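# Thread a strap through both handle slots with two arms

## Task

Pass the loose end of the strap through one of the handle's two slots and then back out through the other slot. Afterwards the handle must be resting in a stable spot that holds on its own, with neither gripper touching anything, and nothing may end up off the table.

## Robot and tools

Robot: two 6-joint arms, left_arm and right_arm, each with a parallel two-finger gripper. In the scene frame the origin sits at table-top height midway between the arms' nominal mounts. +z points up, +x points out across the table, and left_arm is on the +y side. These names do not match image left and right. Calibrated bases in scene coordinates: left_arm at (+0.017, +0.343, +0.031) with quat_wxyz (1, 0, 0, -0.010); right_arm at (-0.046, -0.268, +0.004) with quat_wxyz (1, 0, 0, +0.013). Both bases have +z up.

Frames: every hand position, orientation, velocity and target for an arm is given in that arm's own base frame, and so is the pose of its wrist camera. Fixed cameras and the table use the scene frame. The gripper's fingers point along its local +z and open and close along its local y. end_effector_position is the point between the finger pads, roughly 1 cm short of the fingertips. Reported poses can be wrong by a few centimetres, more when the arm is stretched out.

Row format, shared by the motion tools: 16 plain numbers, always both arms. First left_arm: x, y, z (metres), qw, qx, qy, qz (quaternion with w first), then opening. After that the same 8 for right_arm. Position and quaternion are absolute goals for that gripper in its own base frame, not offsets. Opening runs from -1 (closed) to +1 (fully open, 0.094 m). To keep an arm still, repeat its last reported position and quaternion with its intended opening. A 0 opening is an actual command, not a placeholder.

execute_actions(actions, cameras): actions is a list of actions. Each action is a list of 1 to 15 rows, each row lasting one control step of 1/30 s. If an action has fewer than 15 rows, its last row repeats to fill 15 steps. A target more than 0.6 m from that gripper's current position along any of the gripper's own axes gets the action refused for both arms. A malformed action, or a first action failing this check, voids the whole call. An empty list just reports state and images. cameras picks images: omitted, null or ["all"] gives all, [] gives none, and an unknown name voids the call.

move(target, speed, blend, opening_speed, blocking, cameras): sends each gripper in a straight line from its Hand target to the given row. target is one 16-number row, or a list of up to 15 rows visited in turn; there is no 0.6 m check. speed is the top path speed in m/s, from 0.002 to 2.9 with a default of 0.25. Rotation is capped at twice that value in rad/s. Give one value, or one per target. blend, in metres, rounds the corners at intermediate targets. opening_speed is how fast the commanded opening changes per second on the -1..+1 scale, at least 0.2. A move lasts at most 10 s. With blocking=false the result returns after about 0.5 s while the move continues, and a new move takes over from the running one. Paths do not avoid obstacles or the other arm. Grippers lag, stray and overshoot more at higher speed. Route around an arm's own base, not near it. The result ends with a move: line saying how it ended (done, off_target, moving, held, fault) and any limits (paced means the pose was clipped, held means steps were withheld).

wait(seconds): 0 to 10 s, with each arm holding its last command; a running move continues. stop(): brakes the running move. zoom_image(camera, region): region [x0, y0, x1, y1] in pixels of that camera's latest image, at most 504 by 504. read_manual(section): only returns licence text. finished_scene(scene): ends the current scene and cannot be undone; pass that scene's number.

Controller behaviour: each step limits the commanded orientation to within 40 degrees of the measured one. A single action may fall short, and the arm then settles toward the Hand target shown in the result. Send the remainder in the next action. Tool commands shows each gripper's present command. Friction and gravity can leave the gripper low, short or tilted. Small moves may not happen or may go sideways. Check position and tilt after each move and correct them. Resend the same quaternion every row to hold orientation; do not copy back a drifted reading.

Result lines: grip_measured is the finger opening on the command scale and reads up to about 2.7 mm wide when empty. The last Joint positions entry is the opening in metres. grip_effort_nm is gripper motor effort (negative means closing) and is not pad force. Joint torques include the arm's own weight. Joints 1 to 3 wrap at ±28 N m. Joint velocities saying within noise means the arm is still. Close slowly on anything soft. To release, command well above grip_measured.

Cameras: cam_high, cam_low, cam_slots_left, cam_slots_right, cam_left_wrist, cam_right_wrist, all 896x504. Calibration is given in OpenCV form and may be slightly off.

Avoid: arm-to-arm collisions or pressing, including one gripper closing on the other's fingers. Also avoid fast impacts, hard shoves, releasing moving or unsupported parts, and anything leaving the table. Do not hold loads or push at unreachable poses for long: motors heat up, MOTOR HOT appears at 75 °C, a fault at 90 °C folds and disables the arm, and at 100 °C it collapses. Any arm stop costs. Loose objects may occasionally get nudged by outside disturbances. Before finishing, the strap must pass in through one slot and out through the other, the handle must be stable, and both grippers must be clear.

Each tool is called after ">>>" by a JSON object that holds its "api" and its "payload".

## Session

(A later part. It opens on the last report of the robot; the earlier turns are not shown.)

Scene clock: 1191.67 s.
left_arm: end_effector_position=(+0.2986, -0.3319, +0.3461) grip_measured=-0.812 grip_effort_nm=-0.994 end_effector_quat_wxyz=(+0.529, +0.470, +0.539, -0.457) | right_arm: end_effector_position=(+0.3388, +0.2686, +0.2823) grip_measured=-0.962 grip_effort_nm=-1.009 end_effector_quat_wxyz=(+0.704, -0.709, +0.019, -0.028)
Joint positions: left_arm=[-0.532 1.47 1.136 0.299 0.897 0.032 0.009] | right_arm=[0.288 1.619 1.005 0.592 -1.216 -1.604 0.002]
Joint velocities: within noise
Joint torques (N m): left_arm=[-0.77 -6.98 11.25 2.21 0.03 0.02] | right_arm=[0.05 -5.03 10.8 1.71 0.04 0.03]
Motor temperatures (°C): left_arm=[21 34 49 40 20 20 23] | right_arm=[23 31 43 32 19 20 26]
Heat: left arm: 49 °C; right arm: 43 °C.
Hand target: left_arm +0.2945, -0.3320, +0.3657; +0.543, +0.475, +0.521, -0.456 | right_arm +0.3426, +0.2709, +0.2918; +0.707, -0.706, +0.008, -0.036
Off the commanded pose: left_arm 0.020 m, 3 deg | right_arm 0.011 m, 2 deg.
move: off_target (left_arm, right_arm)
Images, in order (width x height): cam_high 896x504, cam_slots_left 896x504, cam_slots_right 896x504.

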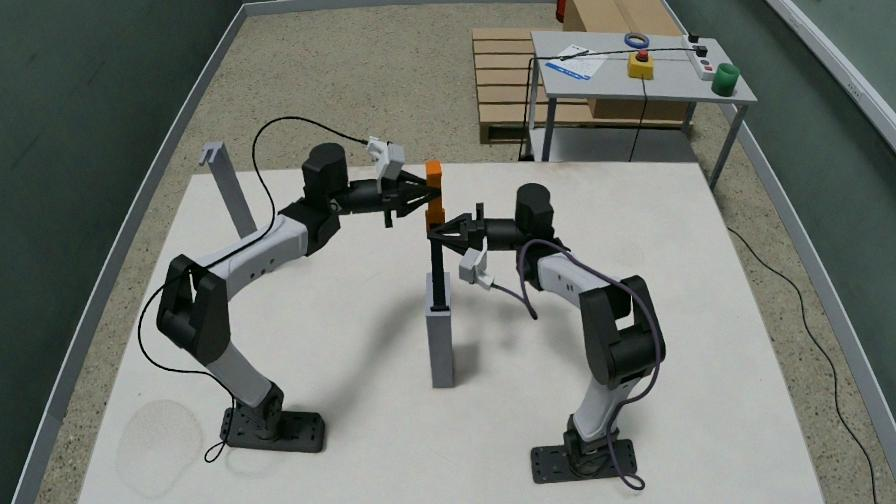

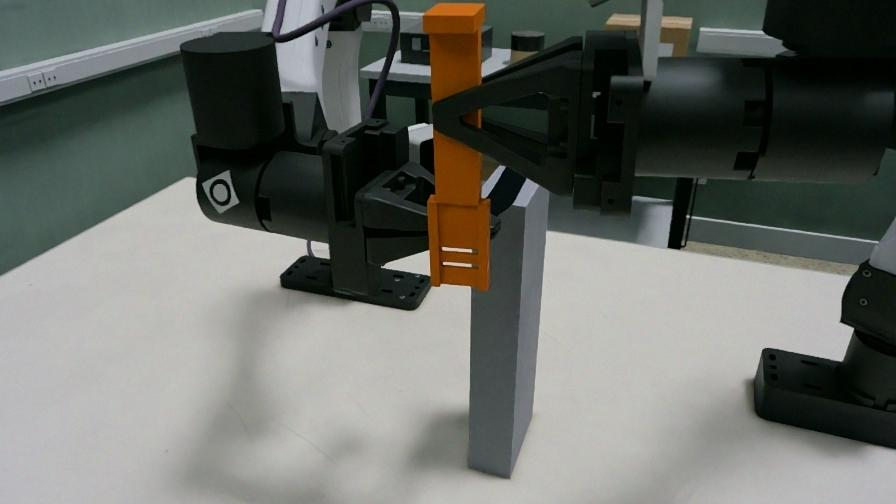

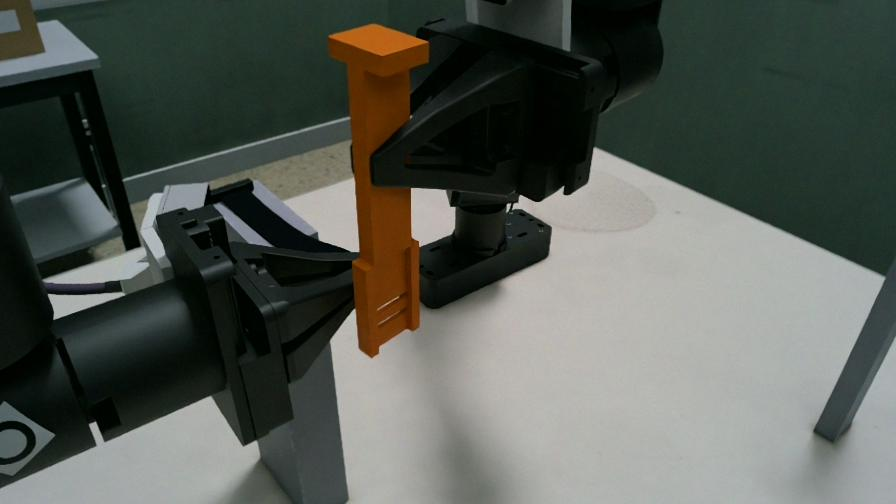

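>>> {"api": "move", "payload": {"target": [0.295, -0.3324, 0.3660, 0.5436, 0.4751, 0.5212, -0.4555, -0.9, 0.345, 0.2712, 0.2918, 0.7071, -0.7063, 0.0075, -0.0357, -1], "speed": 0.03, "cameras": ["cam_slots_left","cam_high","cam_slots_right"]}}

>>> {"api": "zoom_image", "payload": {"camera": "cam_high", "region": [415, 210, 465, 260]}}

>>> {"api": "zoom_image", "payload": {"camera": "cam_slots_right", "region": [370, 290, 415, 335]}}

>>> {"api": "zoom_image", "payload": {"camera": "cam_slots_left", "region": [435, 235, 485, 285]}}

Scene clock: 1203.27 s.
left_arm: end_effector_position=(+0.2986, -0.3319, +0.3461) grip_measured=-0.812 grip_effort_nm=-0.989 end_effector_quat_wxyz=(+0.529, +0.470, +0.539, -0.457) | right_arm: end_effector_position=(+0.3404, +0.2690, +0.2824) grip_measured=-0.962 grip_effort_nm=-1.013 end_effector_quat_wxyz=(+0.704, -0.709, +0.019, -0.028)
Joint positions: left_arm=[-0.532 1.47 1.136 0.299 0.897 0.032 0.009] | right_arm=[0.288 1.625 1.012 0.592 -1.216 -1.604 0.002]
Joint velocities: within noise
Joint torques (N m): left_arm=[-0.83 -7.05 11.29 2.21 0.05 0.02] | right_arm=[-0.05 -4.92 10.92 1.7 0.01 0.04]
Motor temperatures (°C): left_arm=[21 34 49 40 20 20 23] | right_arm=[23 30 44 32 19 20 26]
Heat: left arm: 49 °C; right arm: 44 °C.
Hand target: left_arm +0.2945, -0.3320, +0.3657; +0.543, +0.475, +0.521, -0.456 | right_arm +0.3447, +0.2709, +0.2916; +0.707, -0.706, +0.008, -0.036
Off the commanded pose: left_arm 0.020 m, 3 deg | right_arm 0.011 m, 2 deg.
move: off_target (left_arm, right_arm)
Images, in order (width x height): cam_high 896x504, cam_slots_left 896x504, cam_slots_right 896x504.

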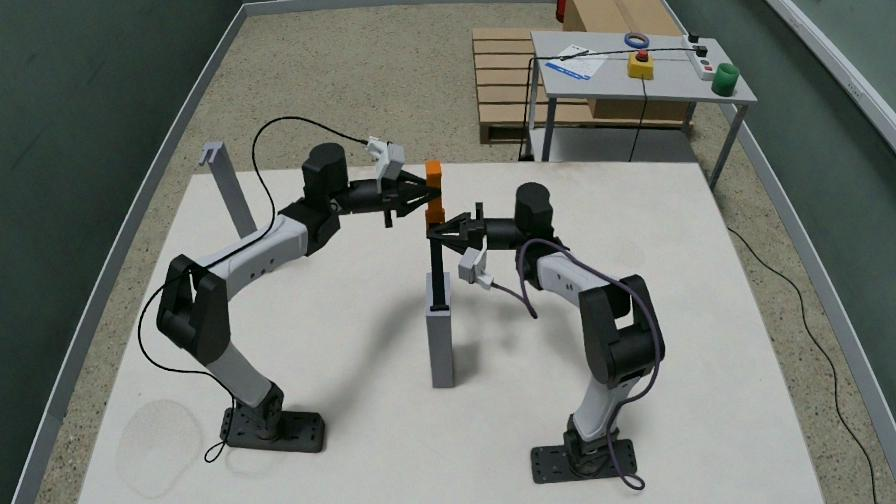

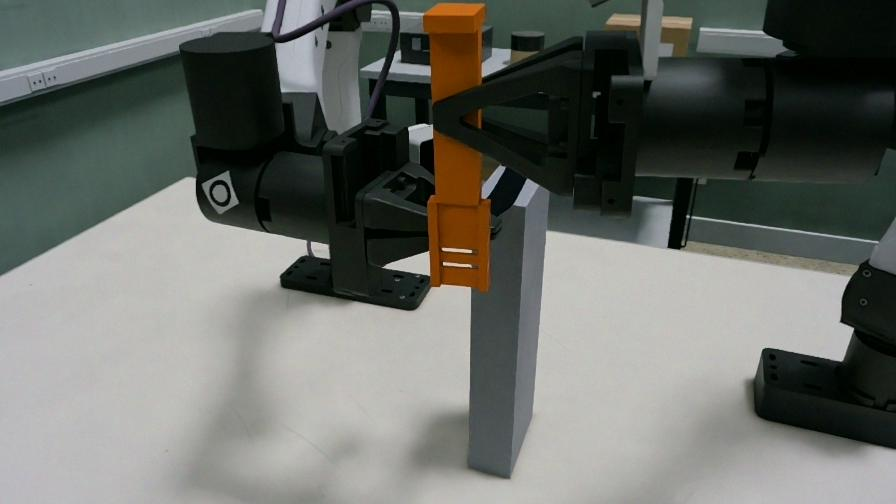

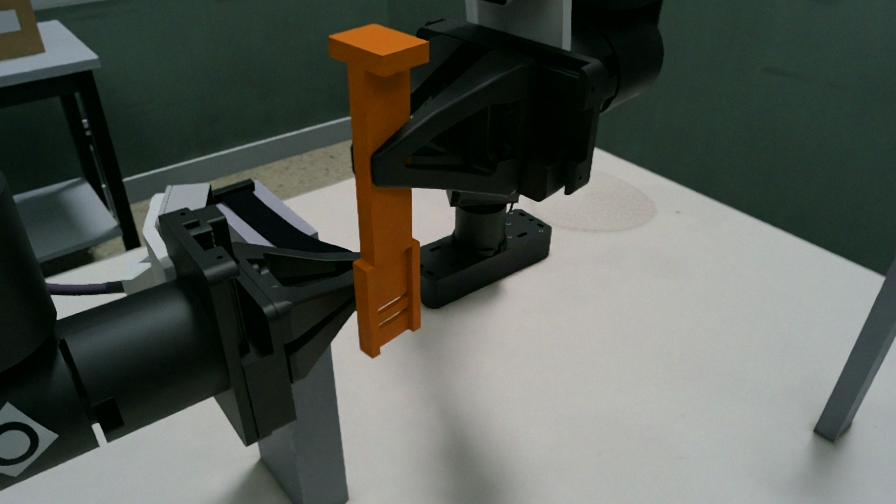

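Scaled by 10.080 from the camera's 896x504 image, which has a finer 1280x720 frame.

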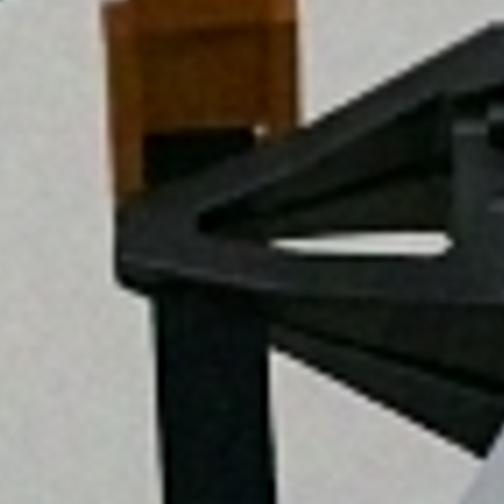

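Scaled by 11.200 from the camera's 896x504 image, which has a finer 1280x720 frame.

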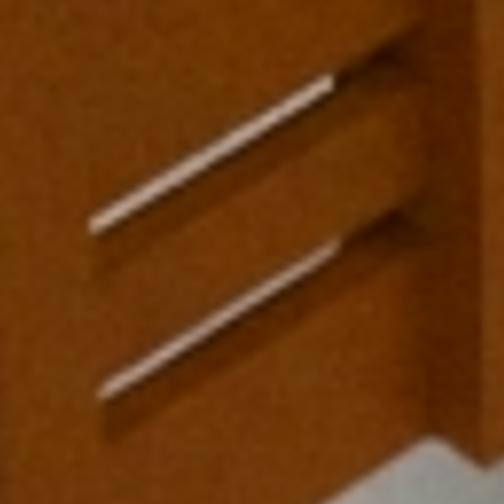

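Scaled by 10.080 from the camera's 896x504 image, which has a finer 1280x720 frame.

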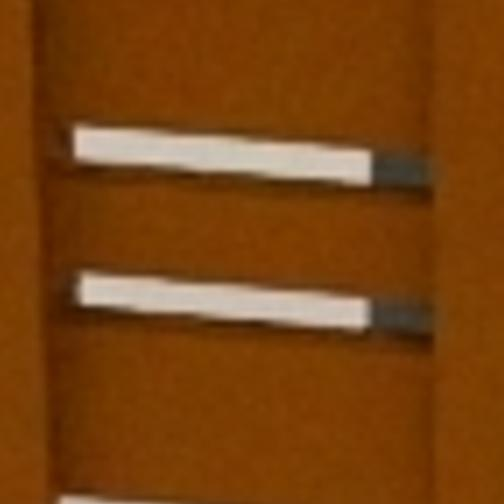

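>>> {"api": "move", "payload": {"target": [0.295, -0.3324, 0.3660, 0.5436, 0.4751, 0.5212, -0.4555, -0.9, 0.345, 0.2680, 0.2918, 0.7071, -0.7063, 0.0075, -0.0357, -1], "speed": 0.03, "cameras": ["cam_high"]}}

>>> {"api": "zoom_image", "payload": {"camera": "cam_high", "region": [415, 210, 465, 260]}}

Scene clock: 1214.63 s.
left_arm: end_effector_position=(+0.2986, -0.3319, +0.3461) grip_measured=-0.812 grip_effort_nm=-0.994 end_effector_quat_wxyz=(+0.529, +0.470, +0.539, -0.457) | right_arm: end_effector_position=(+0.3408, +0.2682, +0.2825) grip_measured=-0.962 grip_effort_nm=-1.013 end_effector_quat_wxyz=(+0.704, -0.709, +0.019, -0.029)
Joint positions: left_arm=[-0.532 1.47 1.136 0.299 0.897 0.032 0.009] | right_arm=[0.286 1.625 1.012 0.592 -1.218 -1.604 0.002]
Joint velocities: within noise
Joint torques (N m): left_arm=[-0.9 -6.95 11.02 2.22 0.05 0.07] | right_arm=[-0.59 -5.15 10.54 1.68 -0.08 0.04]
Motor temperatures (°C): left_arm=[21 34 49 40 20 20 23] | right_arm=[23 30 44 31 19 20 26]
Heat: left arm: 49 °C; right arm: 44 °C.
Hand target: left_arm +0.2945, -0.3320, +0.3657; +0.543, +0.475, +0.521, -0.456 | right_arm +0.3447, +0.2679, +0.2917; +0.707, -0.706, +0.008, -0.036
Off the commanded pose: left_arm 0.020 m, 3 deg | right_arm 0.010 m, 2 deg.
move: off_target (left_arm)
Images, in order (width x height): cam_high 896x504.

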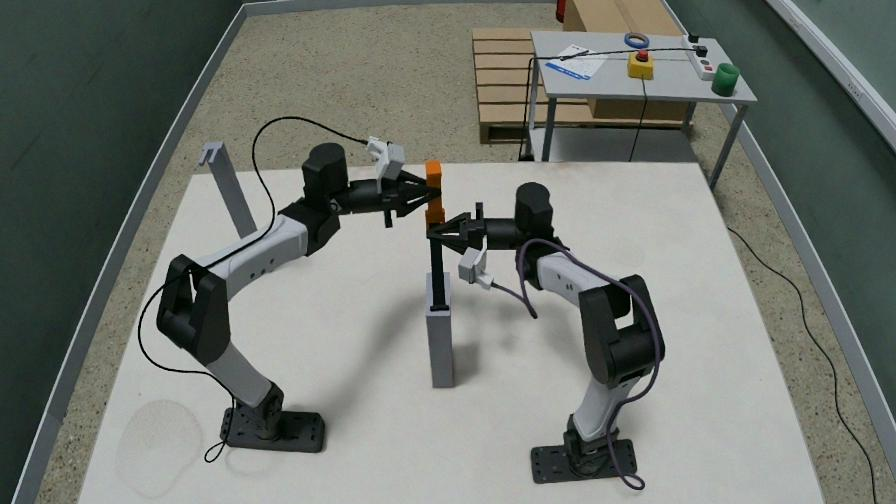

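Scaled by 10.080 from the camera's 896x504 image, which has a finer 1280x720 frame.

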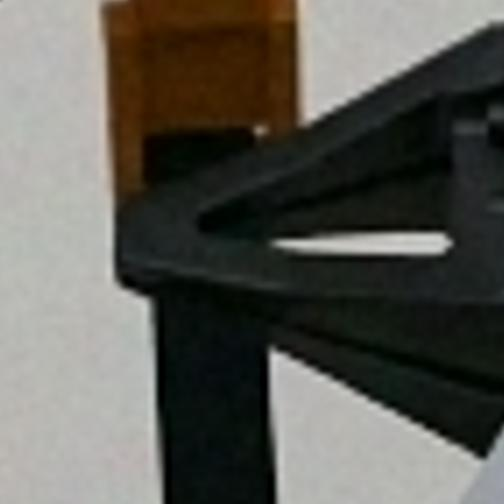

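>>> {"api": "move", "payload": {"target": [0.295, -0.3324, 0.3660, 0.5436, 0.4751, 0.5212, -0.4555, -0.9, 0.345, 0.2667, 0.2918, 0.7071, -0.7063, 0.0075, -0.0357, -1], "speed": 0.03, "cameras": ["cam_high","cam_slots_left"]}}

>>> {"api": "zoom_image", "payload": {"camera": "cam_high", "region": [415, 210, 465, 260]}}

>>> {"api": "zoom_image", "payload": {"camera": "cam_slots_left", "region": [435, 235, 485, 285]}}

Scene clock: 1218.87 s.
left_arm: end_effector_position=(+0.2986, -0.3319, +0.3461) grip_measured=-0.812 grip_effort_nm=-0.989 end_effector_quat_wxyz=(+0.529, +0.470, +0.539, -0.457) | right_arm: end_effector_position=(+0.3409, +0.2677, +0.2825) grip_measured=-0.962 grip_effort_nm=-1.013 end_effector_quat_wxyz=(+0.704, -0.709, +0.019, -0.028)
Joint positions: left_arm=[-0.532 1.47 1.136 0.299 0.897 0.032 0.009] | right_arm=[0.284 1.625 1.012 0.592 -1.22 -1.604 0.002]
Joint velocities: within noise
Joint torques (N m): left_arm=[-0.85 -7.12 11.29 2.25 0.09 0.02] | right_arm=[-0.8 -5.24 10.43 1.69 -0.07 0.05]
Motor temperatures (°C): left_arm=[21 34 49 40 20 20 23] | right_arm=[23 30 43 31 19 20 26]
Heat: left arm: 49 °C; right arm: 43 °C.
Hand target: left_arm +0.2945, -0.3320, +0.3657; +0.543, +0.475, +0.521, -0.456 | right_arm +0.3448, +0.2666, +0.2917; +0.707, -0.706, +0.008, -0.036
Off the commanded pose: left_arm 0.020 m, 3 deg | right_arm 0.010 m, 2 deg.
move: off_target (left_arm)
Images, in order (width x height): cam_high 896x504, cam_slots_left 896x504.

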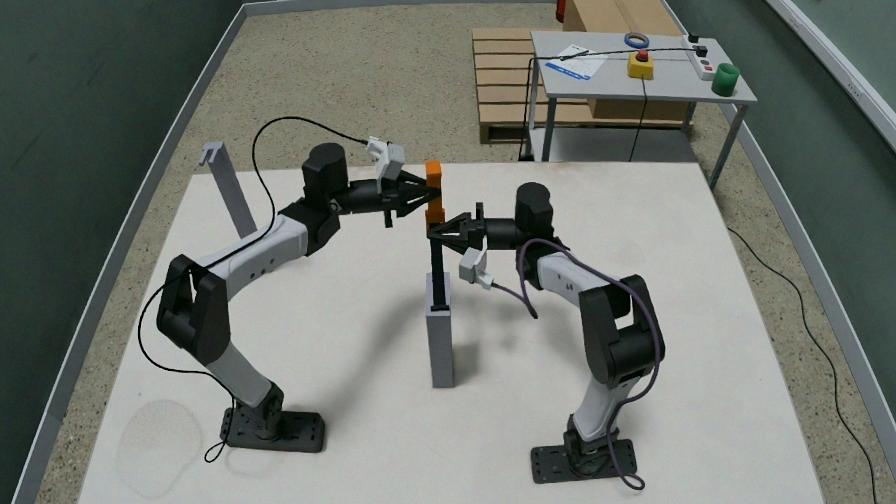

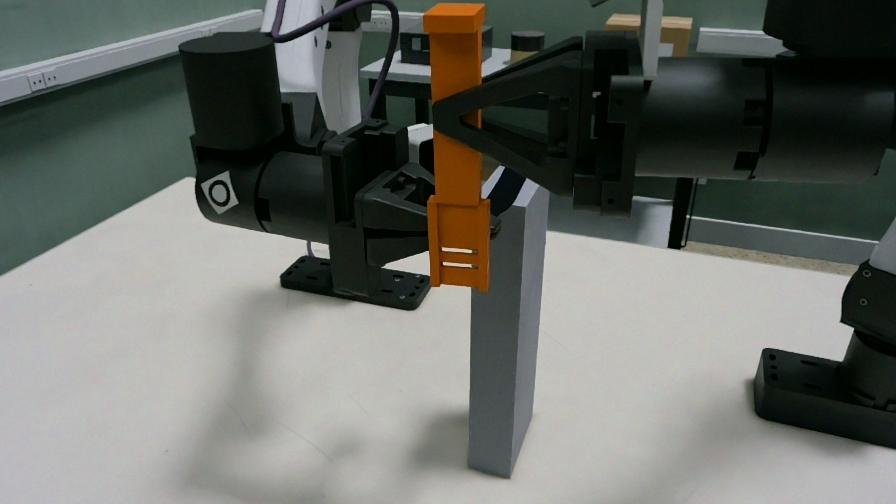

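Scaled by 10.080 from the camera's 896x504 image, which has a finer 1280x720 frame.

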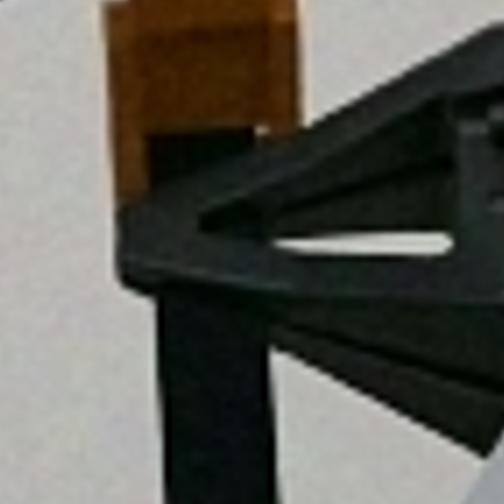

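Scaled by 10.080 from the camera's 896x504 image, which has a finer 1280x720 frame.

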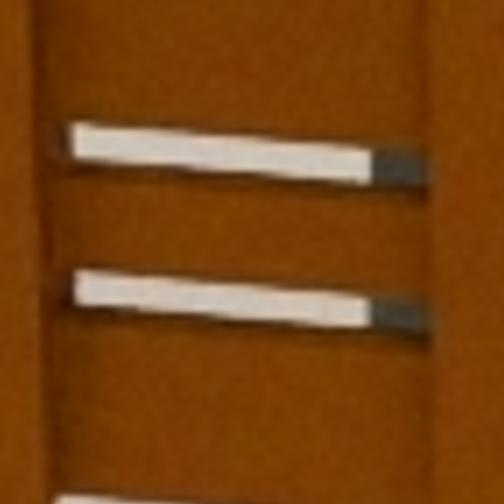

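>>> {"api": "move", "payload": {"target": [0.295, -0.3324, 0.3660, 0.5436, 0.4751, 0.5212, -0.4555, -0.9, 0.346, 0.2656, 0.2918, 0.7071, -0.7063, 0.0075, -0.0357, -1], "speed": 0.03, "cameras": ["cam_high","cam_slots_left"]}}

>>> {"api": "zoom_image", "payload": {"camera": "cam_high", "region": [415, 210, 465, 260]}}

>>> {"api": "zoom_image", "payload": {"camera": "cam_slots_left", "region": [435, 235, 485, 285]}}

Scene clock: 1223.43 s.
left_arm: end_effector_position=(+0.2986, -0.3319, +0.3461) grip_measured=-0.812 grip_effort_nm=-0.994 end_effector_quat_wxyz=(+0.529, +0.470, +0.539, -0.457) | right_arm: end_effector_position=(+0.3410, +0.2664, +0.2826) grip_measured=-0.962 grip_effort_nm=-1.013 end_effector_quat_wxyz=(+0.704, -0.709, +0.018, -0.028)
Joint positions: left_arm=[-0.532 1.47 1.136 0.299 0.897 0.032 0.009] | right_arm=[0.28 1.625 1.012 0.592 -1.225 -1.604 0.002]
Joint velocities: within noise
Joint torques (N m): left_arm=[-1.07 -7.05 11.07 2.21 0.07 0.08] | right_arm=[-0.81 -5.09 10.67 1.7 -0.05 0.07]
Motor temperatures (°C): left_arm=[21 34 49 40 20 20 23] | right_arm=[23 30 43 31 19 20 26]
Heat: left arm: 49 °C; right arm: 43 °C.
Hand target: left_arm +0.2945, -0.3320, +0.3657; +0.543, +0.475, +0.521, -0.456 | right_arm +0.3458, +0.2654, +0.2917; +0.707, -0.706, +0.008, -0.036
Off the commanded pose: left_arm 0.020 m, 3 deg | right_arm 0.011 m, 2 deg.
move: off_target (left_arm, right_arm)
Images, in order (width x height): cam_high 896x504, cam_slots_left 896x504.

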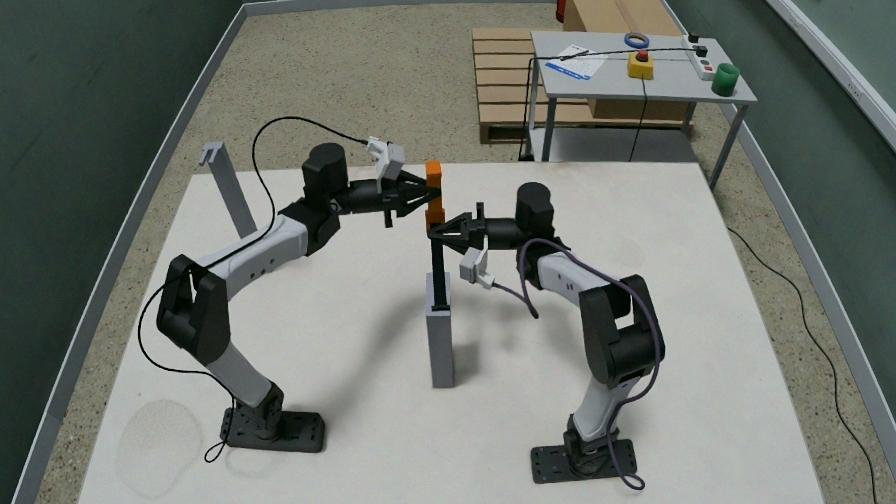

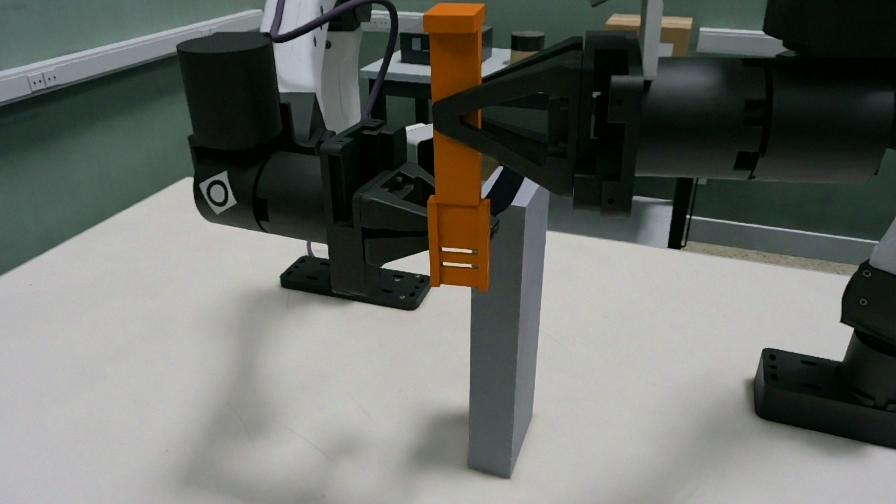

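Scaled by 10.080 from the camera's 896x504 image, which has a finer 1280x720 frame.

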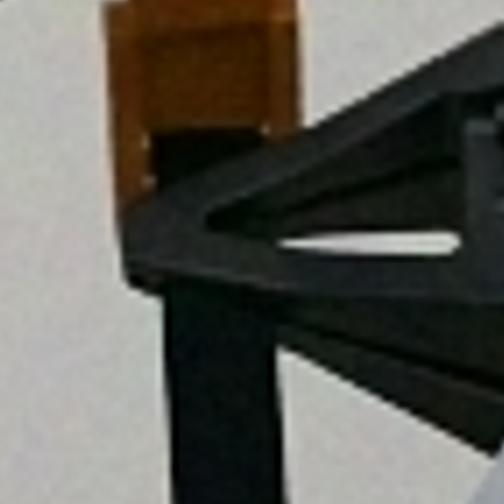

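Scaled by 10.080 from the camera's 896x504 image, which has a finer 1280x720 frame.

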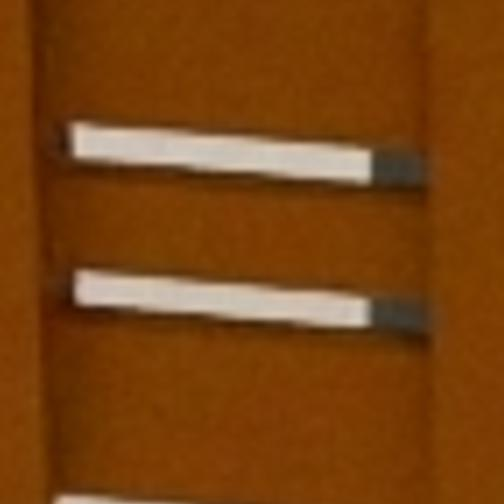

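>>> {"api": "move", "payload": {"target": [0.295, -0.3324, 0.3660, 0.5436, 0.4751, 0.5212, -0.4555, -0.9, 0.349, 0.2654, 0.2918, 0.7071, -0.7063, 0.0075, -0.0357, -1], "speed": 0.03, "cameras": ["cam_high","cam_slots_left"]}}

>>> {"api": "zoom_image", "payload": {"camera": "cam_high", "region": [415, 210, 465, 260]}}

>>> {"api": "zoom_image", "payload": {"camera": "cam_slots_left", "region": [435, 235, 485, 285]}}

Scene clock: 1230.73 s.
left_arm: end_effector_position=(+0.2986, -0.3319, +0.3461) grip_measured=-0.812 grip_effort_nm=-0.984 end_effector_quat_wxyz=(+0.529, +0.470, +0.538, -0.457) | right_arm: end_effector_position=(+0.3419, +0.2661, +0.2828) grip_measured=-0.962 grip_effort_nm=-1.013 end_effector_quat_wxyz=(+0.704, -0.709, +0.015, -0.025)
Joint positions: left_arm=[-0.532 1.47 1.136 0.299 0.897 0.033 0.009] | right_arm=[0.277 1.632 1.02 0.592 -1.236 -1.604 0.002]
Joint velocities: within noise
Joint torques (N m): left_arm=[-0.94 -6.89 11.25 2.23 0.07 0.02] | right_arm=[-0.75 -5.03 10.88 1.68 0.04 0.05]
Motor temperatures (°C): left_arm=[21 34 49 40 20 20 23] | right_arm=[23 30 43 31 19 20 26]
Heat: left arm: 49 °C; right arm: 43 °C.
Hand target: left_arm +0.2945, -0.3320, +0.3657; +0.544, +0.475, +0.521, -0.456 | right_arm +0.3486, +0.2652, +0.2917; +0.707, -0.706, +0.008, -0.036
Off the commanded pose: left_arm 0.020 m, 3 deg | right_arm 0.012 m, 2 deg.
move: off_target (left_arm, right_arm)
Images, in order (width x height): cam_high 896x504, cam_slots_left 896x504.

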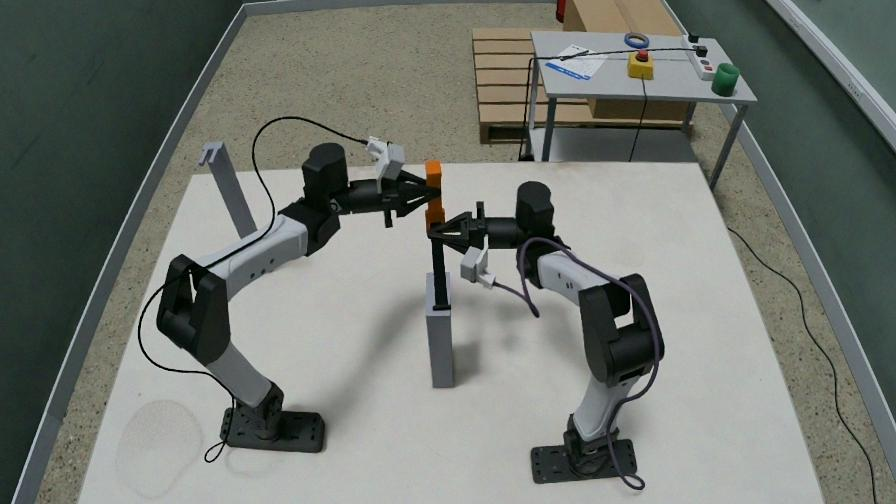

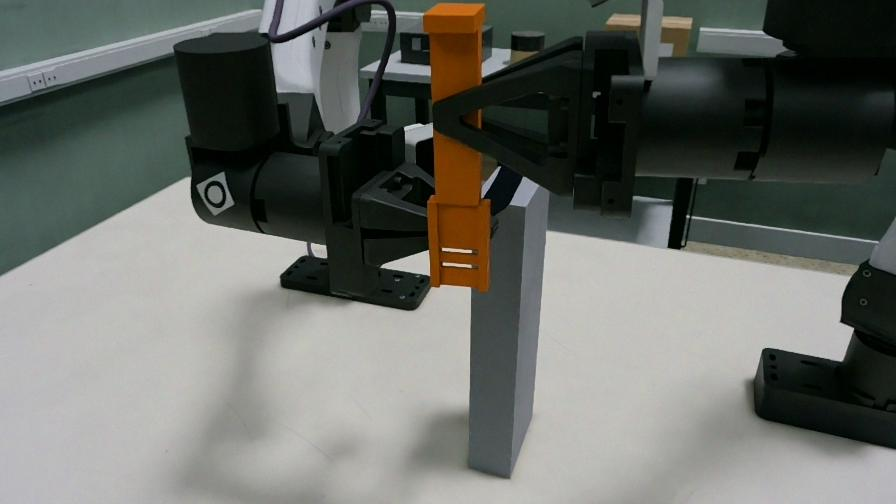

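Scaled by 10.080 from the camera's 896x504 image, which has a finer 1280x720 frame.

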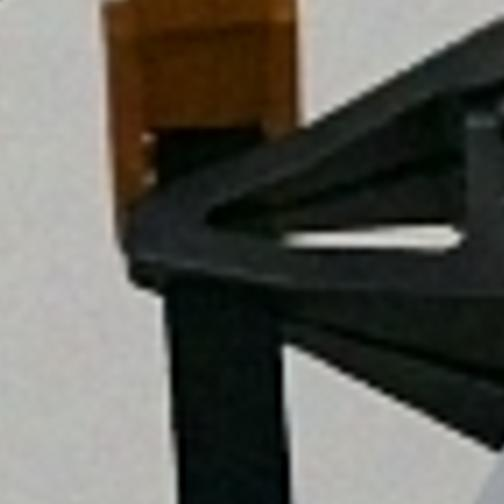

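Scaled by 10.080 from the camera's 896x504 image, which has a finer 1280x720 frame.

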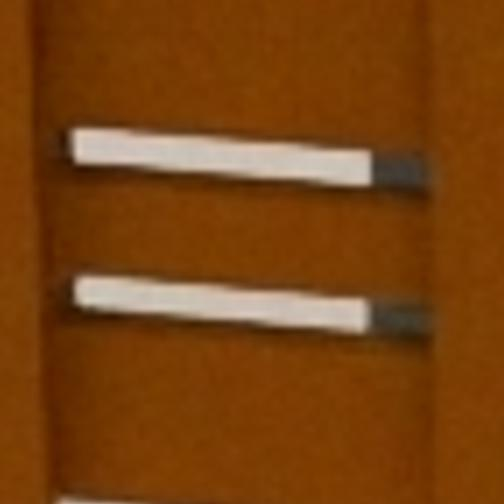

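>>> {"api": "move", "payload": {"target": [0.295, -0.3324, 0.3660, 0.5436, 0.4751, 0.5212, -0.4555, -0.9, 0.348, 0.2654, 0.2918, 0.7065, -0.7069, 0.0290, -0.0142, -1], "speed": 0.03, "cameras": ["cam_high","cam_slots_left"]}}

>>> {"api": "zoom_image", "payload": {"camera": "cam_high", "region": [415, 210, 465, 260]}}

>>> {"api": "zoom_image", "payload": {"camera": "cam_slots_left", "region": [435, 235, 485, 285]}}

Scene clock: 1241.87 s.
left_arm: end_effector_position=(+0.2986, -0.3319, +0.3461) grip_measured=-0.812 grip_effort_nm=-0.989 end_effector_quat_wxyz=(+0.529, +0.470, +0.538, -0.457) | right_arm: end_effector_position=(+0.3418, +0.2661, +0.2826) grip_measured=-0.962 grip_effort_nm=-1.009 end_effector_quat_wxyz=(+0.705, -0.709, +0.027, -0.013)
Joint positions: left_arm=[-0.532 1.47 1.136 0.299 0.897 0.033 0.009] | right_arm=[0.277 1.632 1.02 0.591 -1.237 -1.571 0.002]
Joint velocities: within noise
Joint torques (N m): left_arm=[-0.99 -6.99 11.4 2.26 0.07 0.07] | right_arm=[-0.68 -5.38 10.91 1.53 0.06 0.23]
Motor temperatures (°C): left_arm=[21 34 49 40 20 20 23] | right_arm=[23 29 44 31 19 20 26]
Heat: left arm: 49 °C; right arm: 44 °C.
Hand target: left_arm +0.2945, -0.3320, +0.3657; +0.544, +0.475, +0.521, -0.456 | right_arm +0.3476, +0.2653, +0.2917; +0.707, -0.707, +0.029, -0.014
Off the commanded pose: left_arm 0.020 m, 3 deg | right_arm 0.011 m, 0 deg.
move: off_target (left_arm, right_arm)
Images, in order (width x height): cam_high 896x504, cam_slots_left 896x504.

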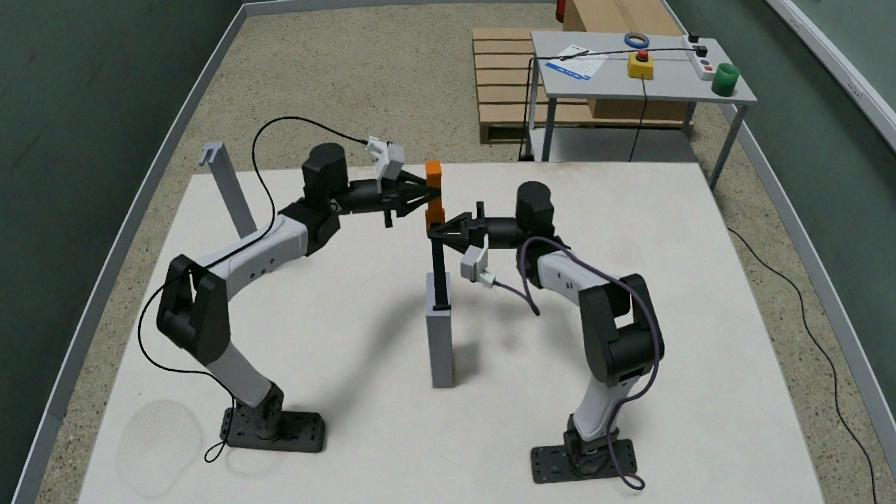

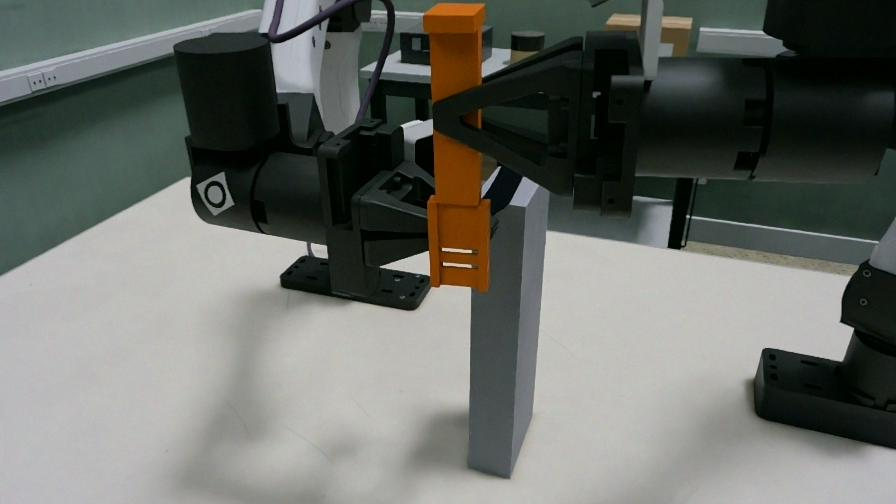

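Scaled by 10.080 from the camera's 896x504 image, which has a finer 1280x720 frame.

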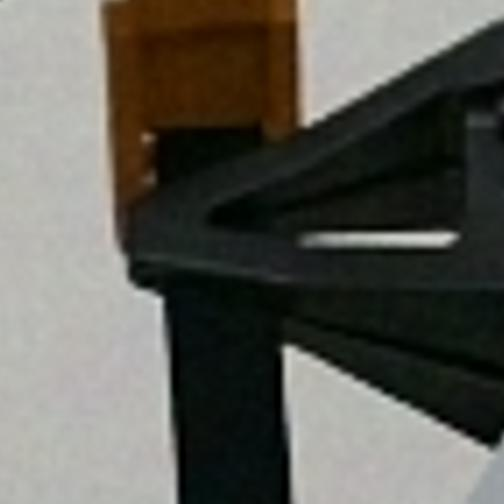

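Scaled by 10.080 from the camera's 896x504 image, which has a finer 1280x720 frame.

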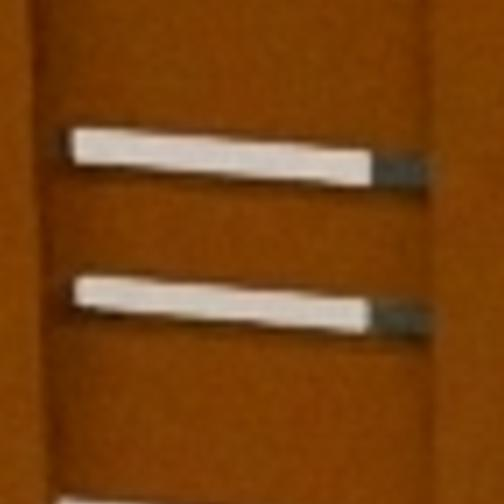

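>>> {"api": "move", "payload": {"target": [0.295, -0.3324, 0.3660, 0.5436, 0.4751, 0.5212, -0.4555, -0.9, 0.347, 0.2654, 0.2918, 0.7055, -0.7071, 0.0469, 0.0037, -1], "speed": 0.03, "cameras": ["cam_high","cam_slots_left"]}}

>>> {"api": "zoom_image", "payload": {"camera": "cam_high", "region": [415, 210, 465, 260]}}

>>> {"api": "zoom_image", "payload": {"camera": "cam_slots_left", "region": [435, 235, 485, 285]}}

Scene clock: 1247.43 s.
left_arm: end_effector_position=(+0.2986, -0.3319, +0.3461) grip_measured=-0.812 grip_effort_nm=-0.979 end_effector_quat_wxyz=(+0.529, +0.470, +0.538, -0.457) | right_arm: end_effector_position=(+0.3418, +0.2661, +0.2808) grip_measured=-0.962 grip_effort_nm=-1.013 end_effector_quat_wxyz=(+0.703, -0.710, +0.046, +0.006)
Joint positions: left_arm=[-0.532 1.47 1.136 0.299 0.897 0.033 0.009] | right_arm=[0.277 1.632 1.02 0.577 -1.237 -1.53 0.002]
Joint velocities: within noise
Joint torques (N m): left_arm=[-1.05 -6.95 11.25 2.25 0.07 0.03] | right_arm=[-0.54 -5.81 10.8 1.53 0.05 0.18]
Motor temperatures (°C): left_arm=[21 34 49 40 20 20 23] | right_arm=[23 29 44 31 19 20 26]
Heat: left arm: 49 °C; right arm: 44 °C.
Hand target: left_arm +0.2945, -0.3320, +0.3657; +0.544, +0.475, +0.521, -0.456 | right_arm +0.3466, +0.2653, +0.2917; +0.706, -0.707, +0.047, +0.004
Off the commanded pose: left_arm 0.020 m, 3 deg | right_arm 0.012 m, 0 deg.
move: off_target (left_arm, right_arm)
Images, in order (width x height): cam_high 896x504, cam_slots_left 896x504.

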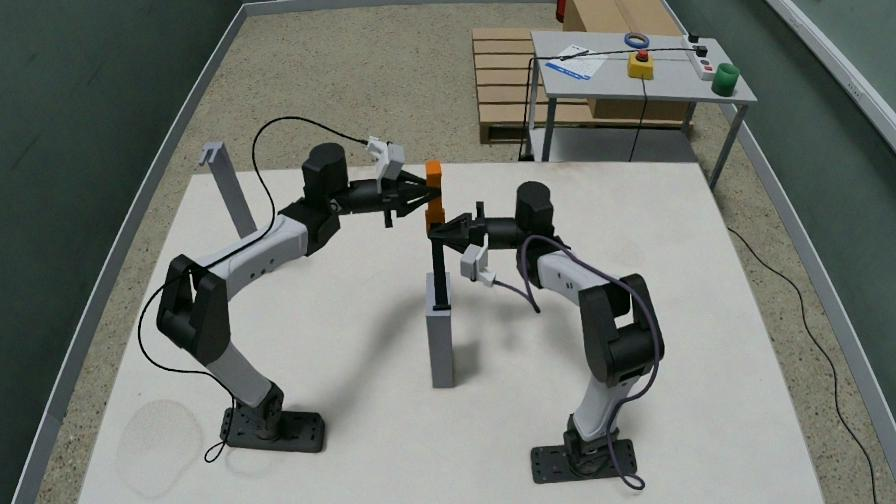

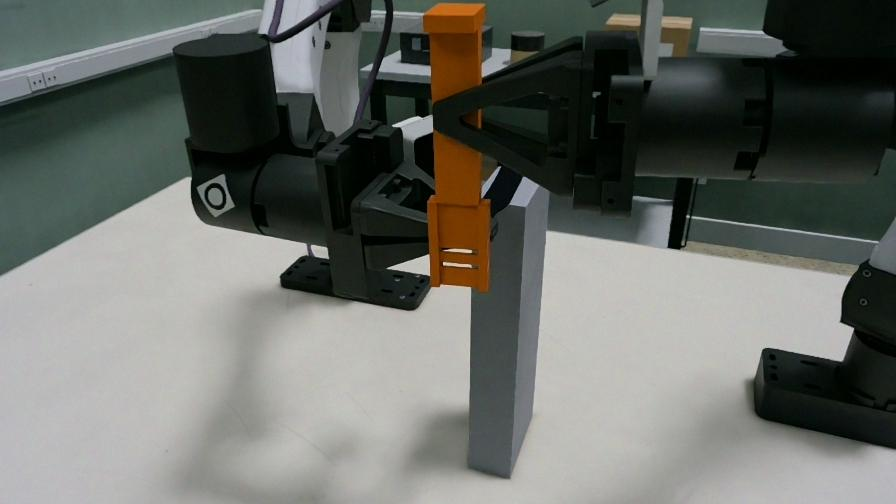

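Scaled by 10.080 from the camera's 896x504 image, which has a finer 1280x720 frame.

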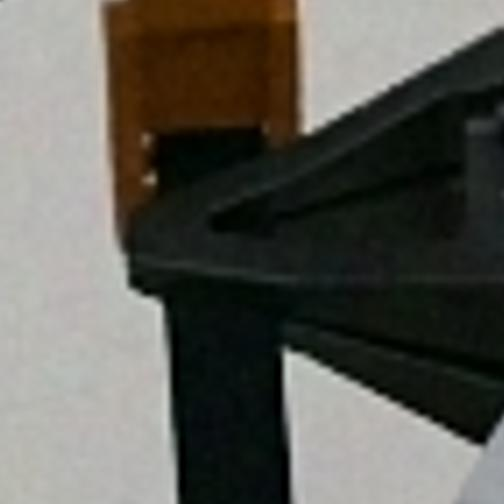

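Scaled by 10.080 from the camera's 896x504 image, which has a finer 1280x720 frame.

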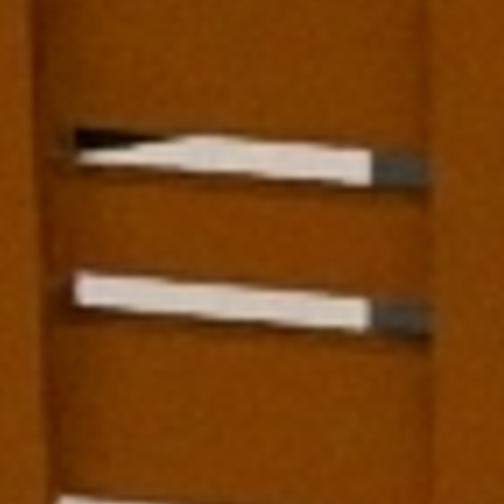

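>>> {"api": "move", "payload": {"target": [0.295, -0.3324, 0.3660, 0.5436, 0.4751, 0.5212, -0.4555, -0.9, 0.342, 0.2654, 0.2918, 0.7055, -0.7071, 0.0469, 0.0037, -1], "speed": 0.03, "cameras": ["cam_high","cam_slots_left"]}}

>>> {"api": "zoom_image", "payload": {"camera": "cam_high", "region": [415, 210, 465, 260]}}

>>> {"api": "zoom_image", "payload": {"camera": "cam_slots_left", "region": [435, 235, 485, 285]}}

Scene clock: 1254.90 s.
left_arm: end_effector_position=(+0.2986, -0.3319, +0.3461) grip_measured=-0.812 grip_effort_nm=-0.989 end_effector_quat_wxyz=(+0.529, +0.470, +0.538, -0.457) | right_arm: end_effector_position=(+0.3418, +0.2661, +0.2806) grip_measured=-0.962 grip_effort_nm=-1.013 end_effector_quat_wxyz=(+0.703, -0.710, +0.047, +0.007)
Joint positions: left_arm=[-0.532 1.47 1.136 0.299 0.897 0.033 0.009] | right_arm=[0.277 1.632 1.02 0.576 -1.237 -1.529 0.002]
Joint velocities: within noise
Joint torques (N m): left_arm=[-0.91 -6.95 11.29 2.24 0.09 0.06] | right_arm=[-0.27 -7.13 9.07 1.54 0.08 0.22]
Motor temperatures (°C): left_arm=[21 34 49 40 20 20 23] | right_arm=[23 29 44 30 19 20 26]
Heat: left arm: 49 °C; right arm: 44 °C.
Hand target: left_arm +0.2945, -0.3320, +0.3657; +0.544, +0.475, +0.521, -0.456 | right_arm +0.3418, +0.2654, +0.2917; +0.706, -0.707, +0.047, +0.004
Off the commanded pose: left_arm 0.020 m, 3 deg | right_arm 0.011 m, 1 deg.
move: off_target (left_arm, right_arm)
Images, in order (width x height): cam_high 896x504, cam_slots_left 896x504.

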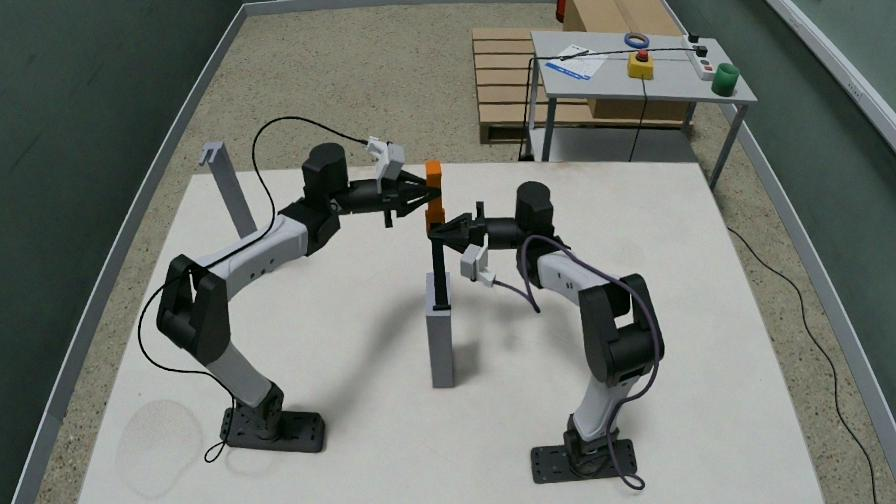

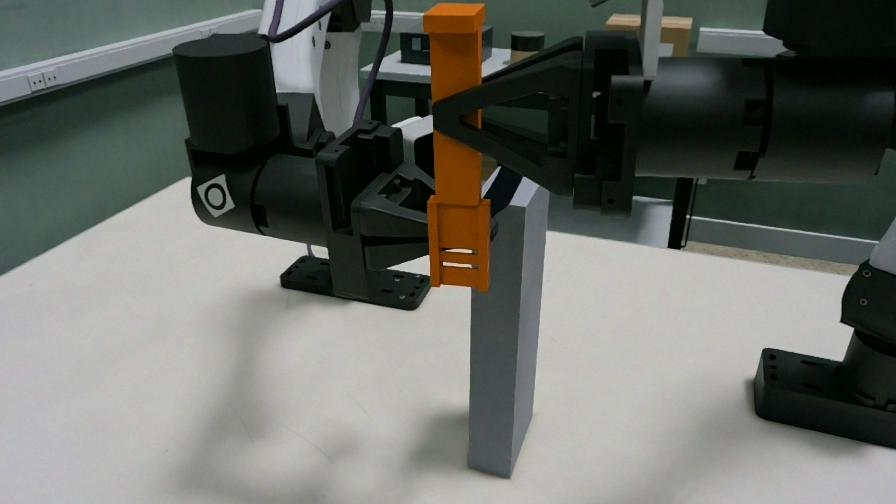

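Scaled by 10.080 from the camera's 896x504 image, which has a finer 1280x720 frame.

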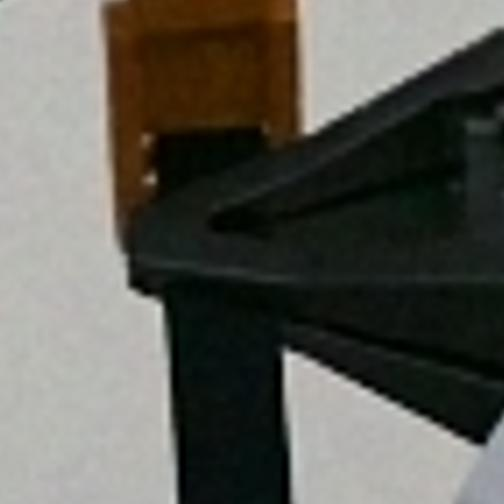

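Scaled by 10.080 from the camera's 896x504 image, which has a finer 1280x720 frame.

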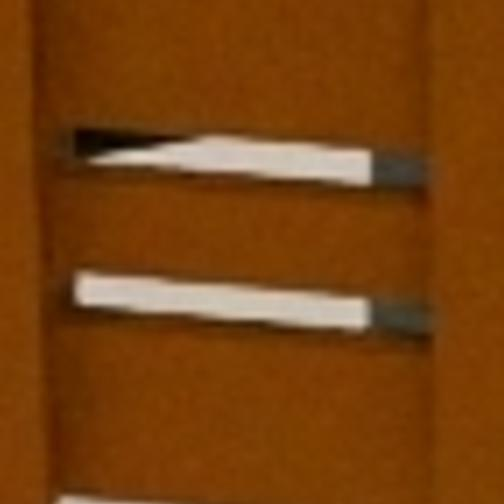

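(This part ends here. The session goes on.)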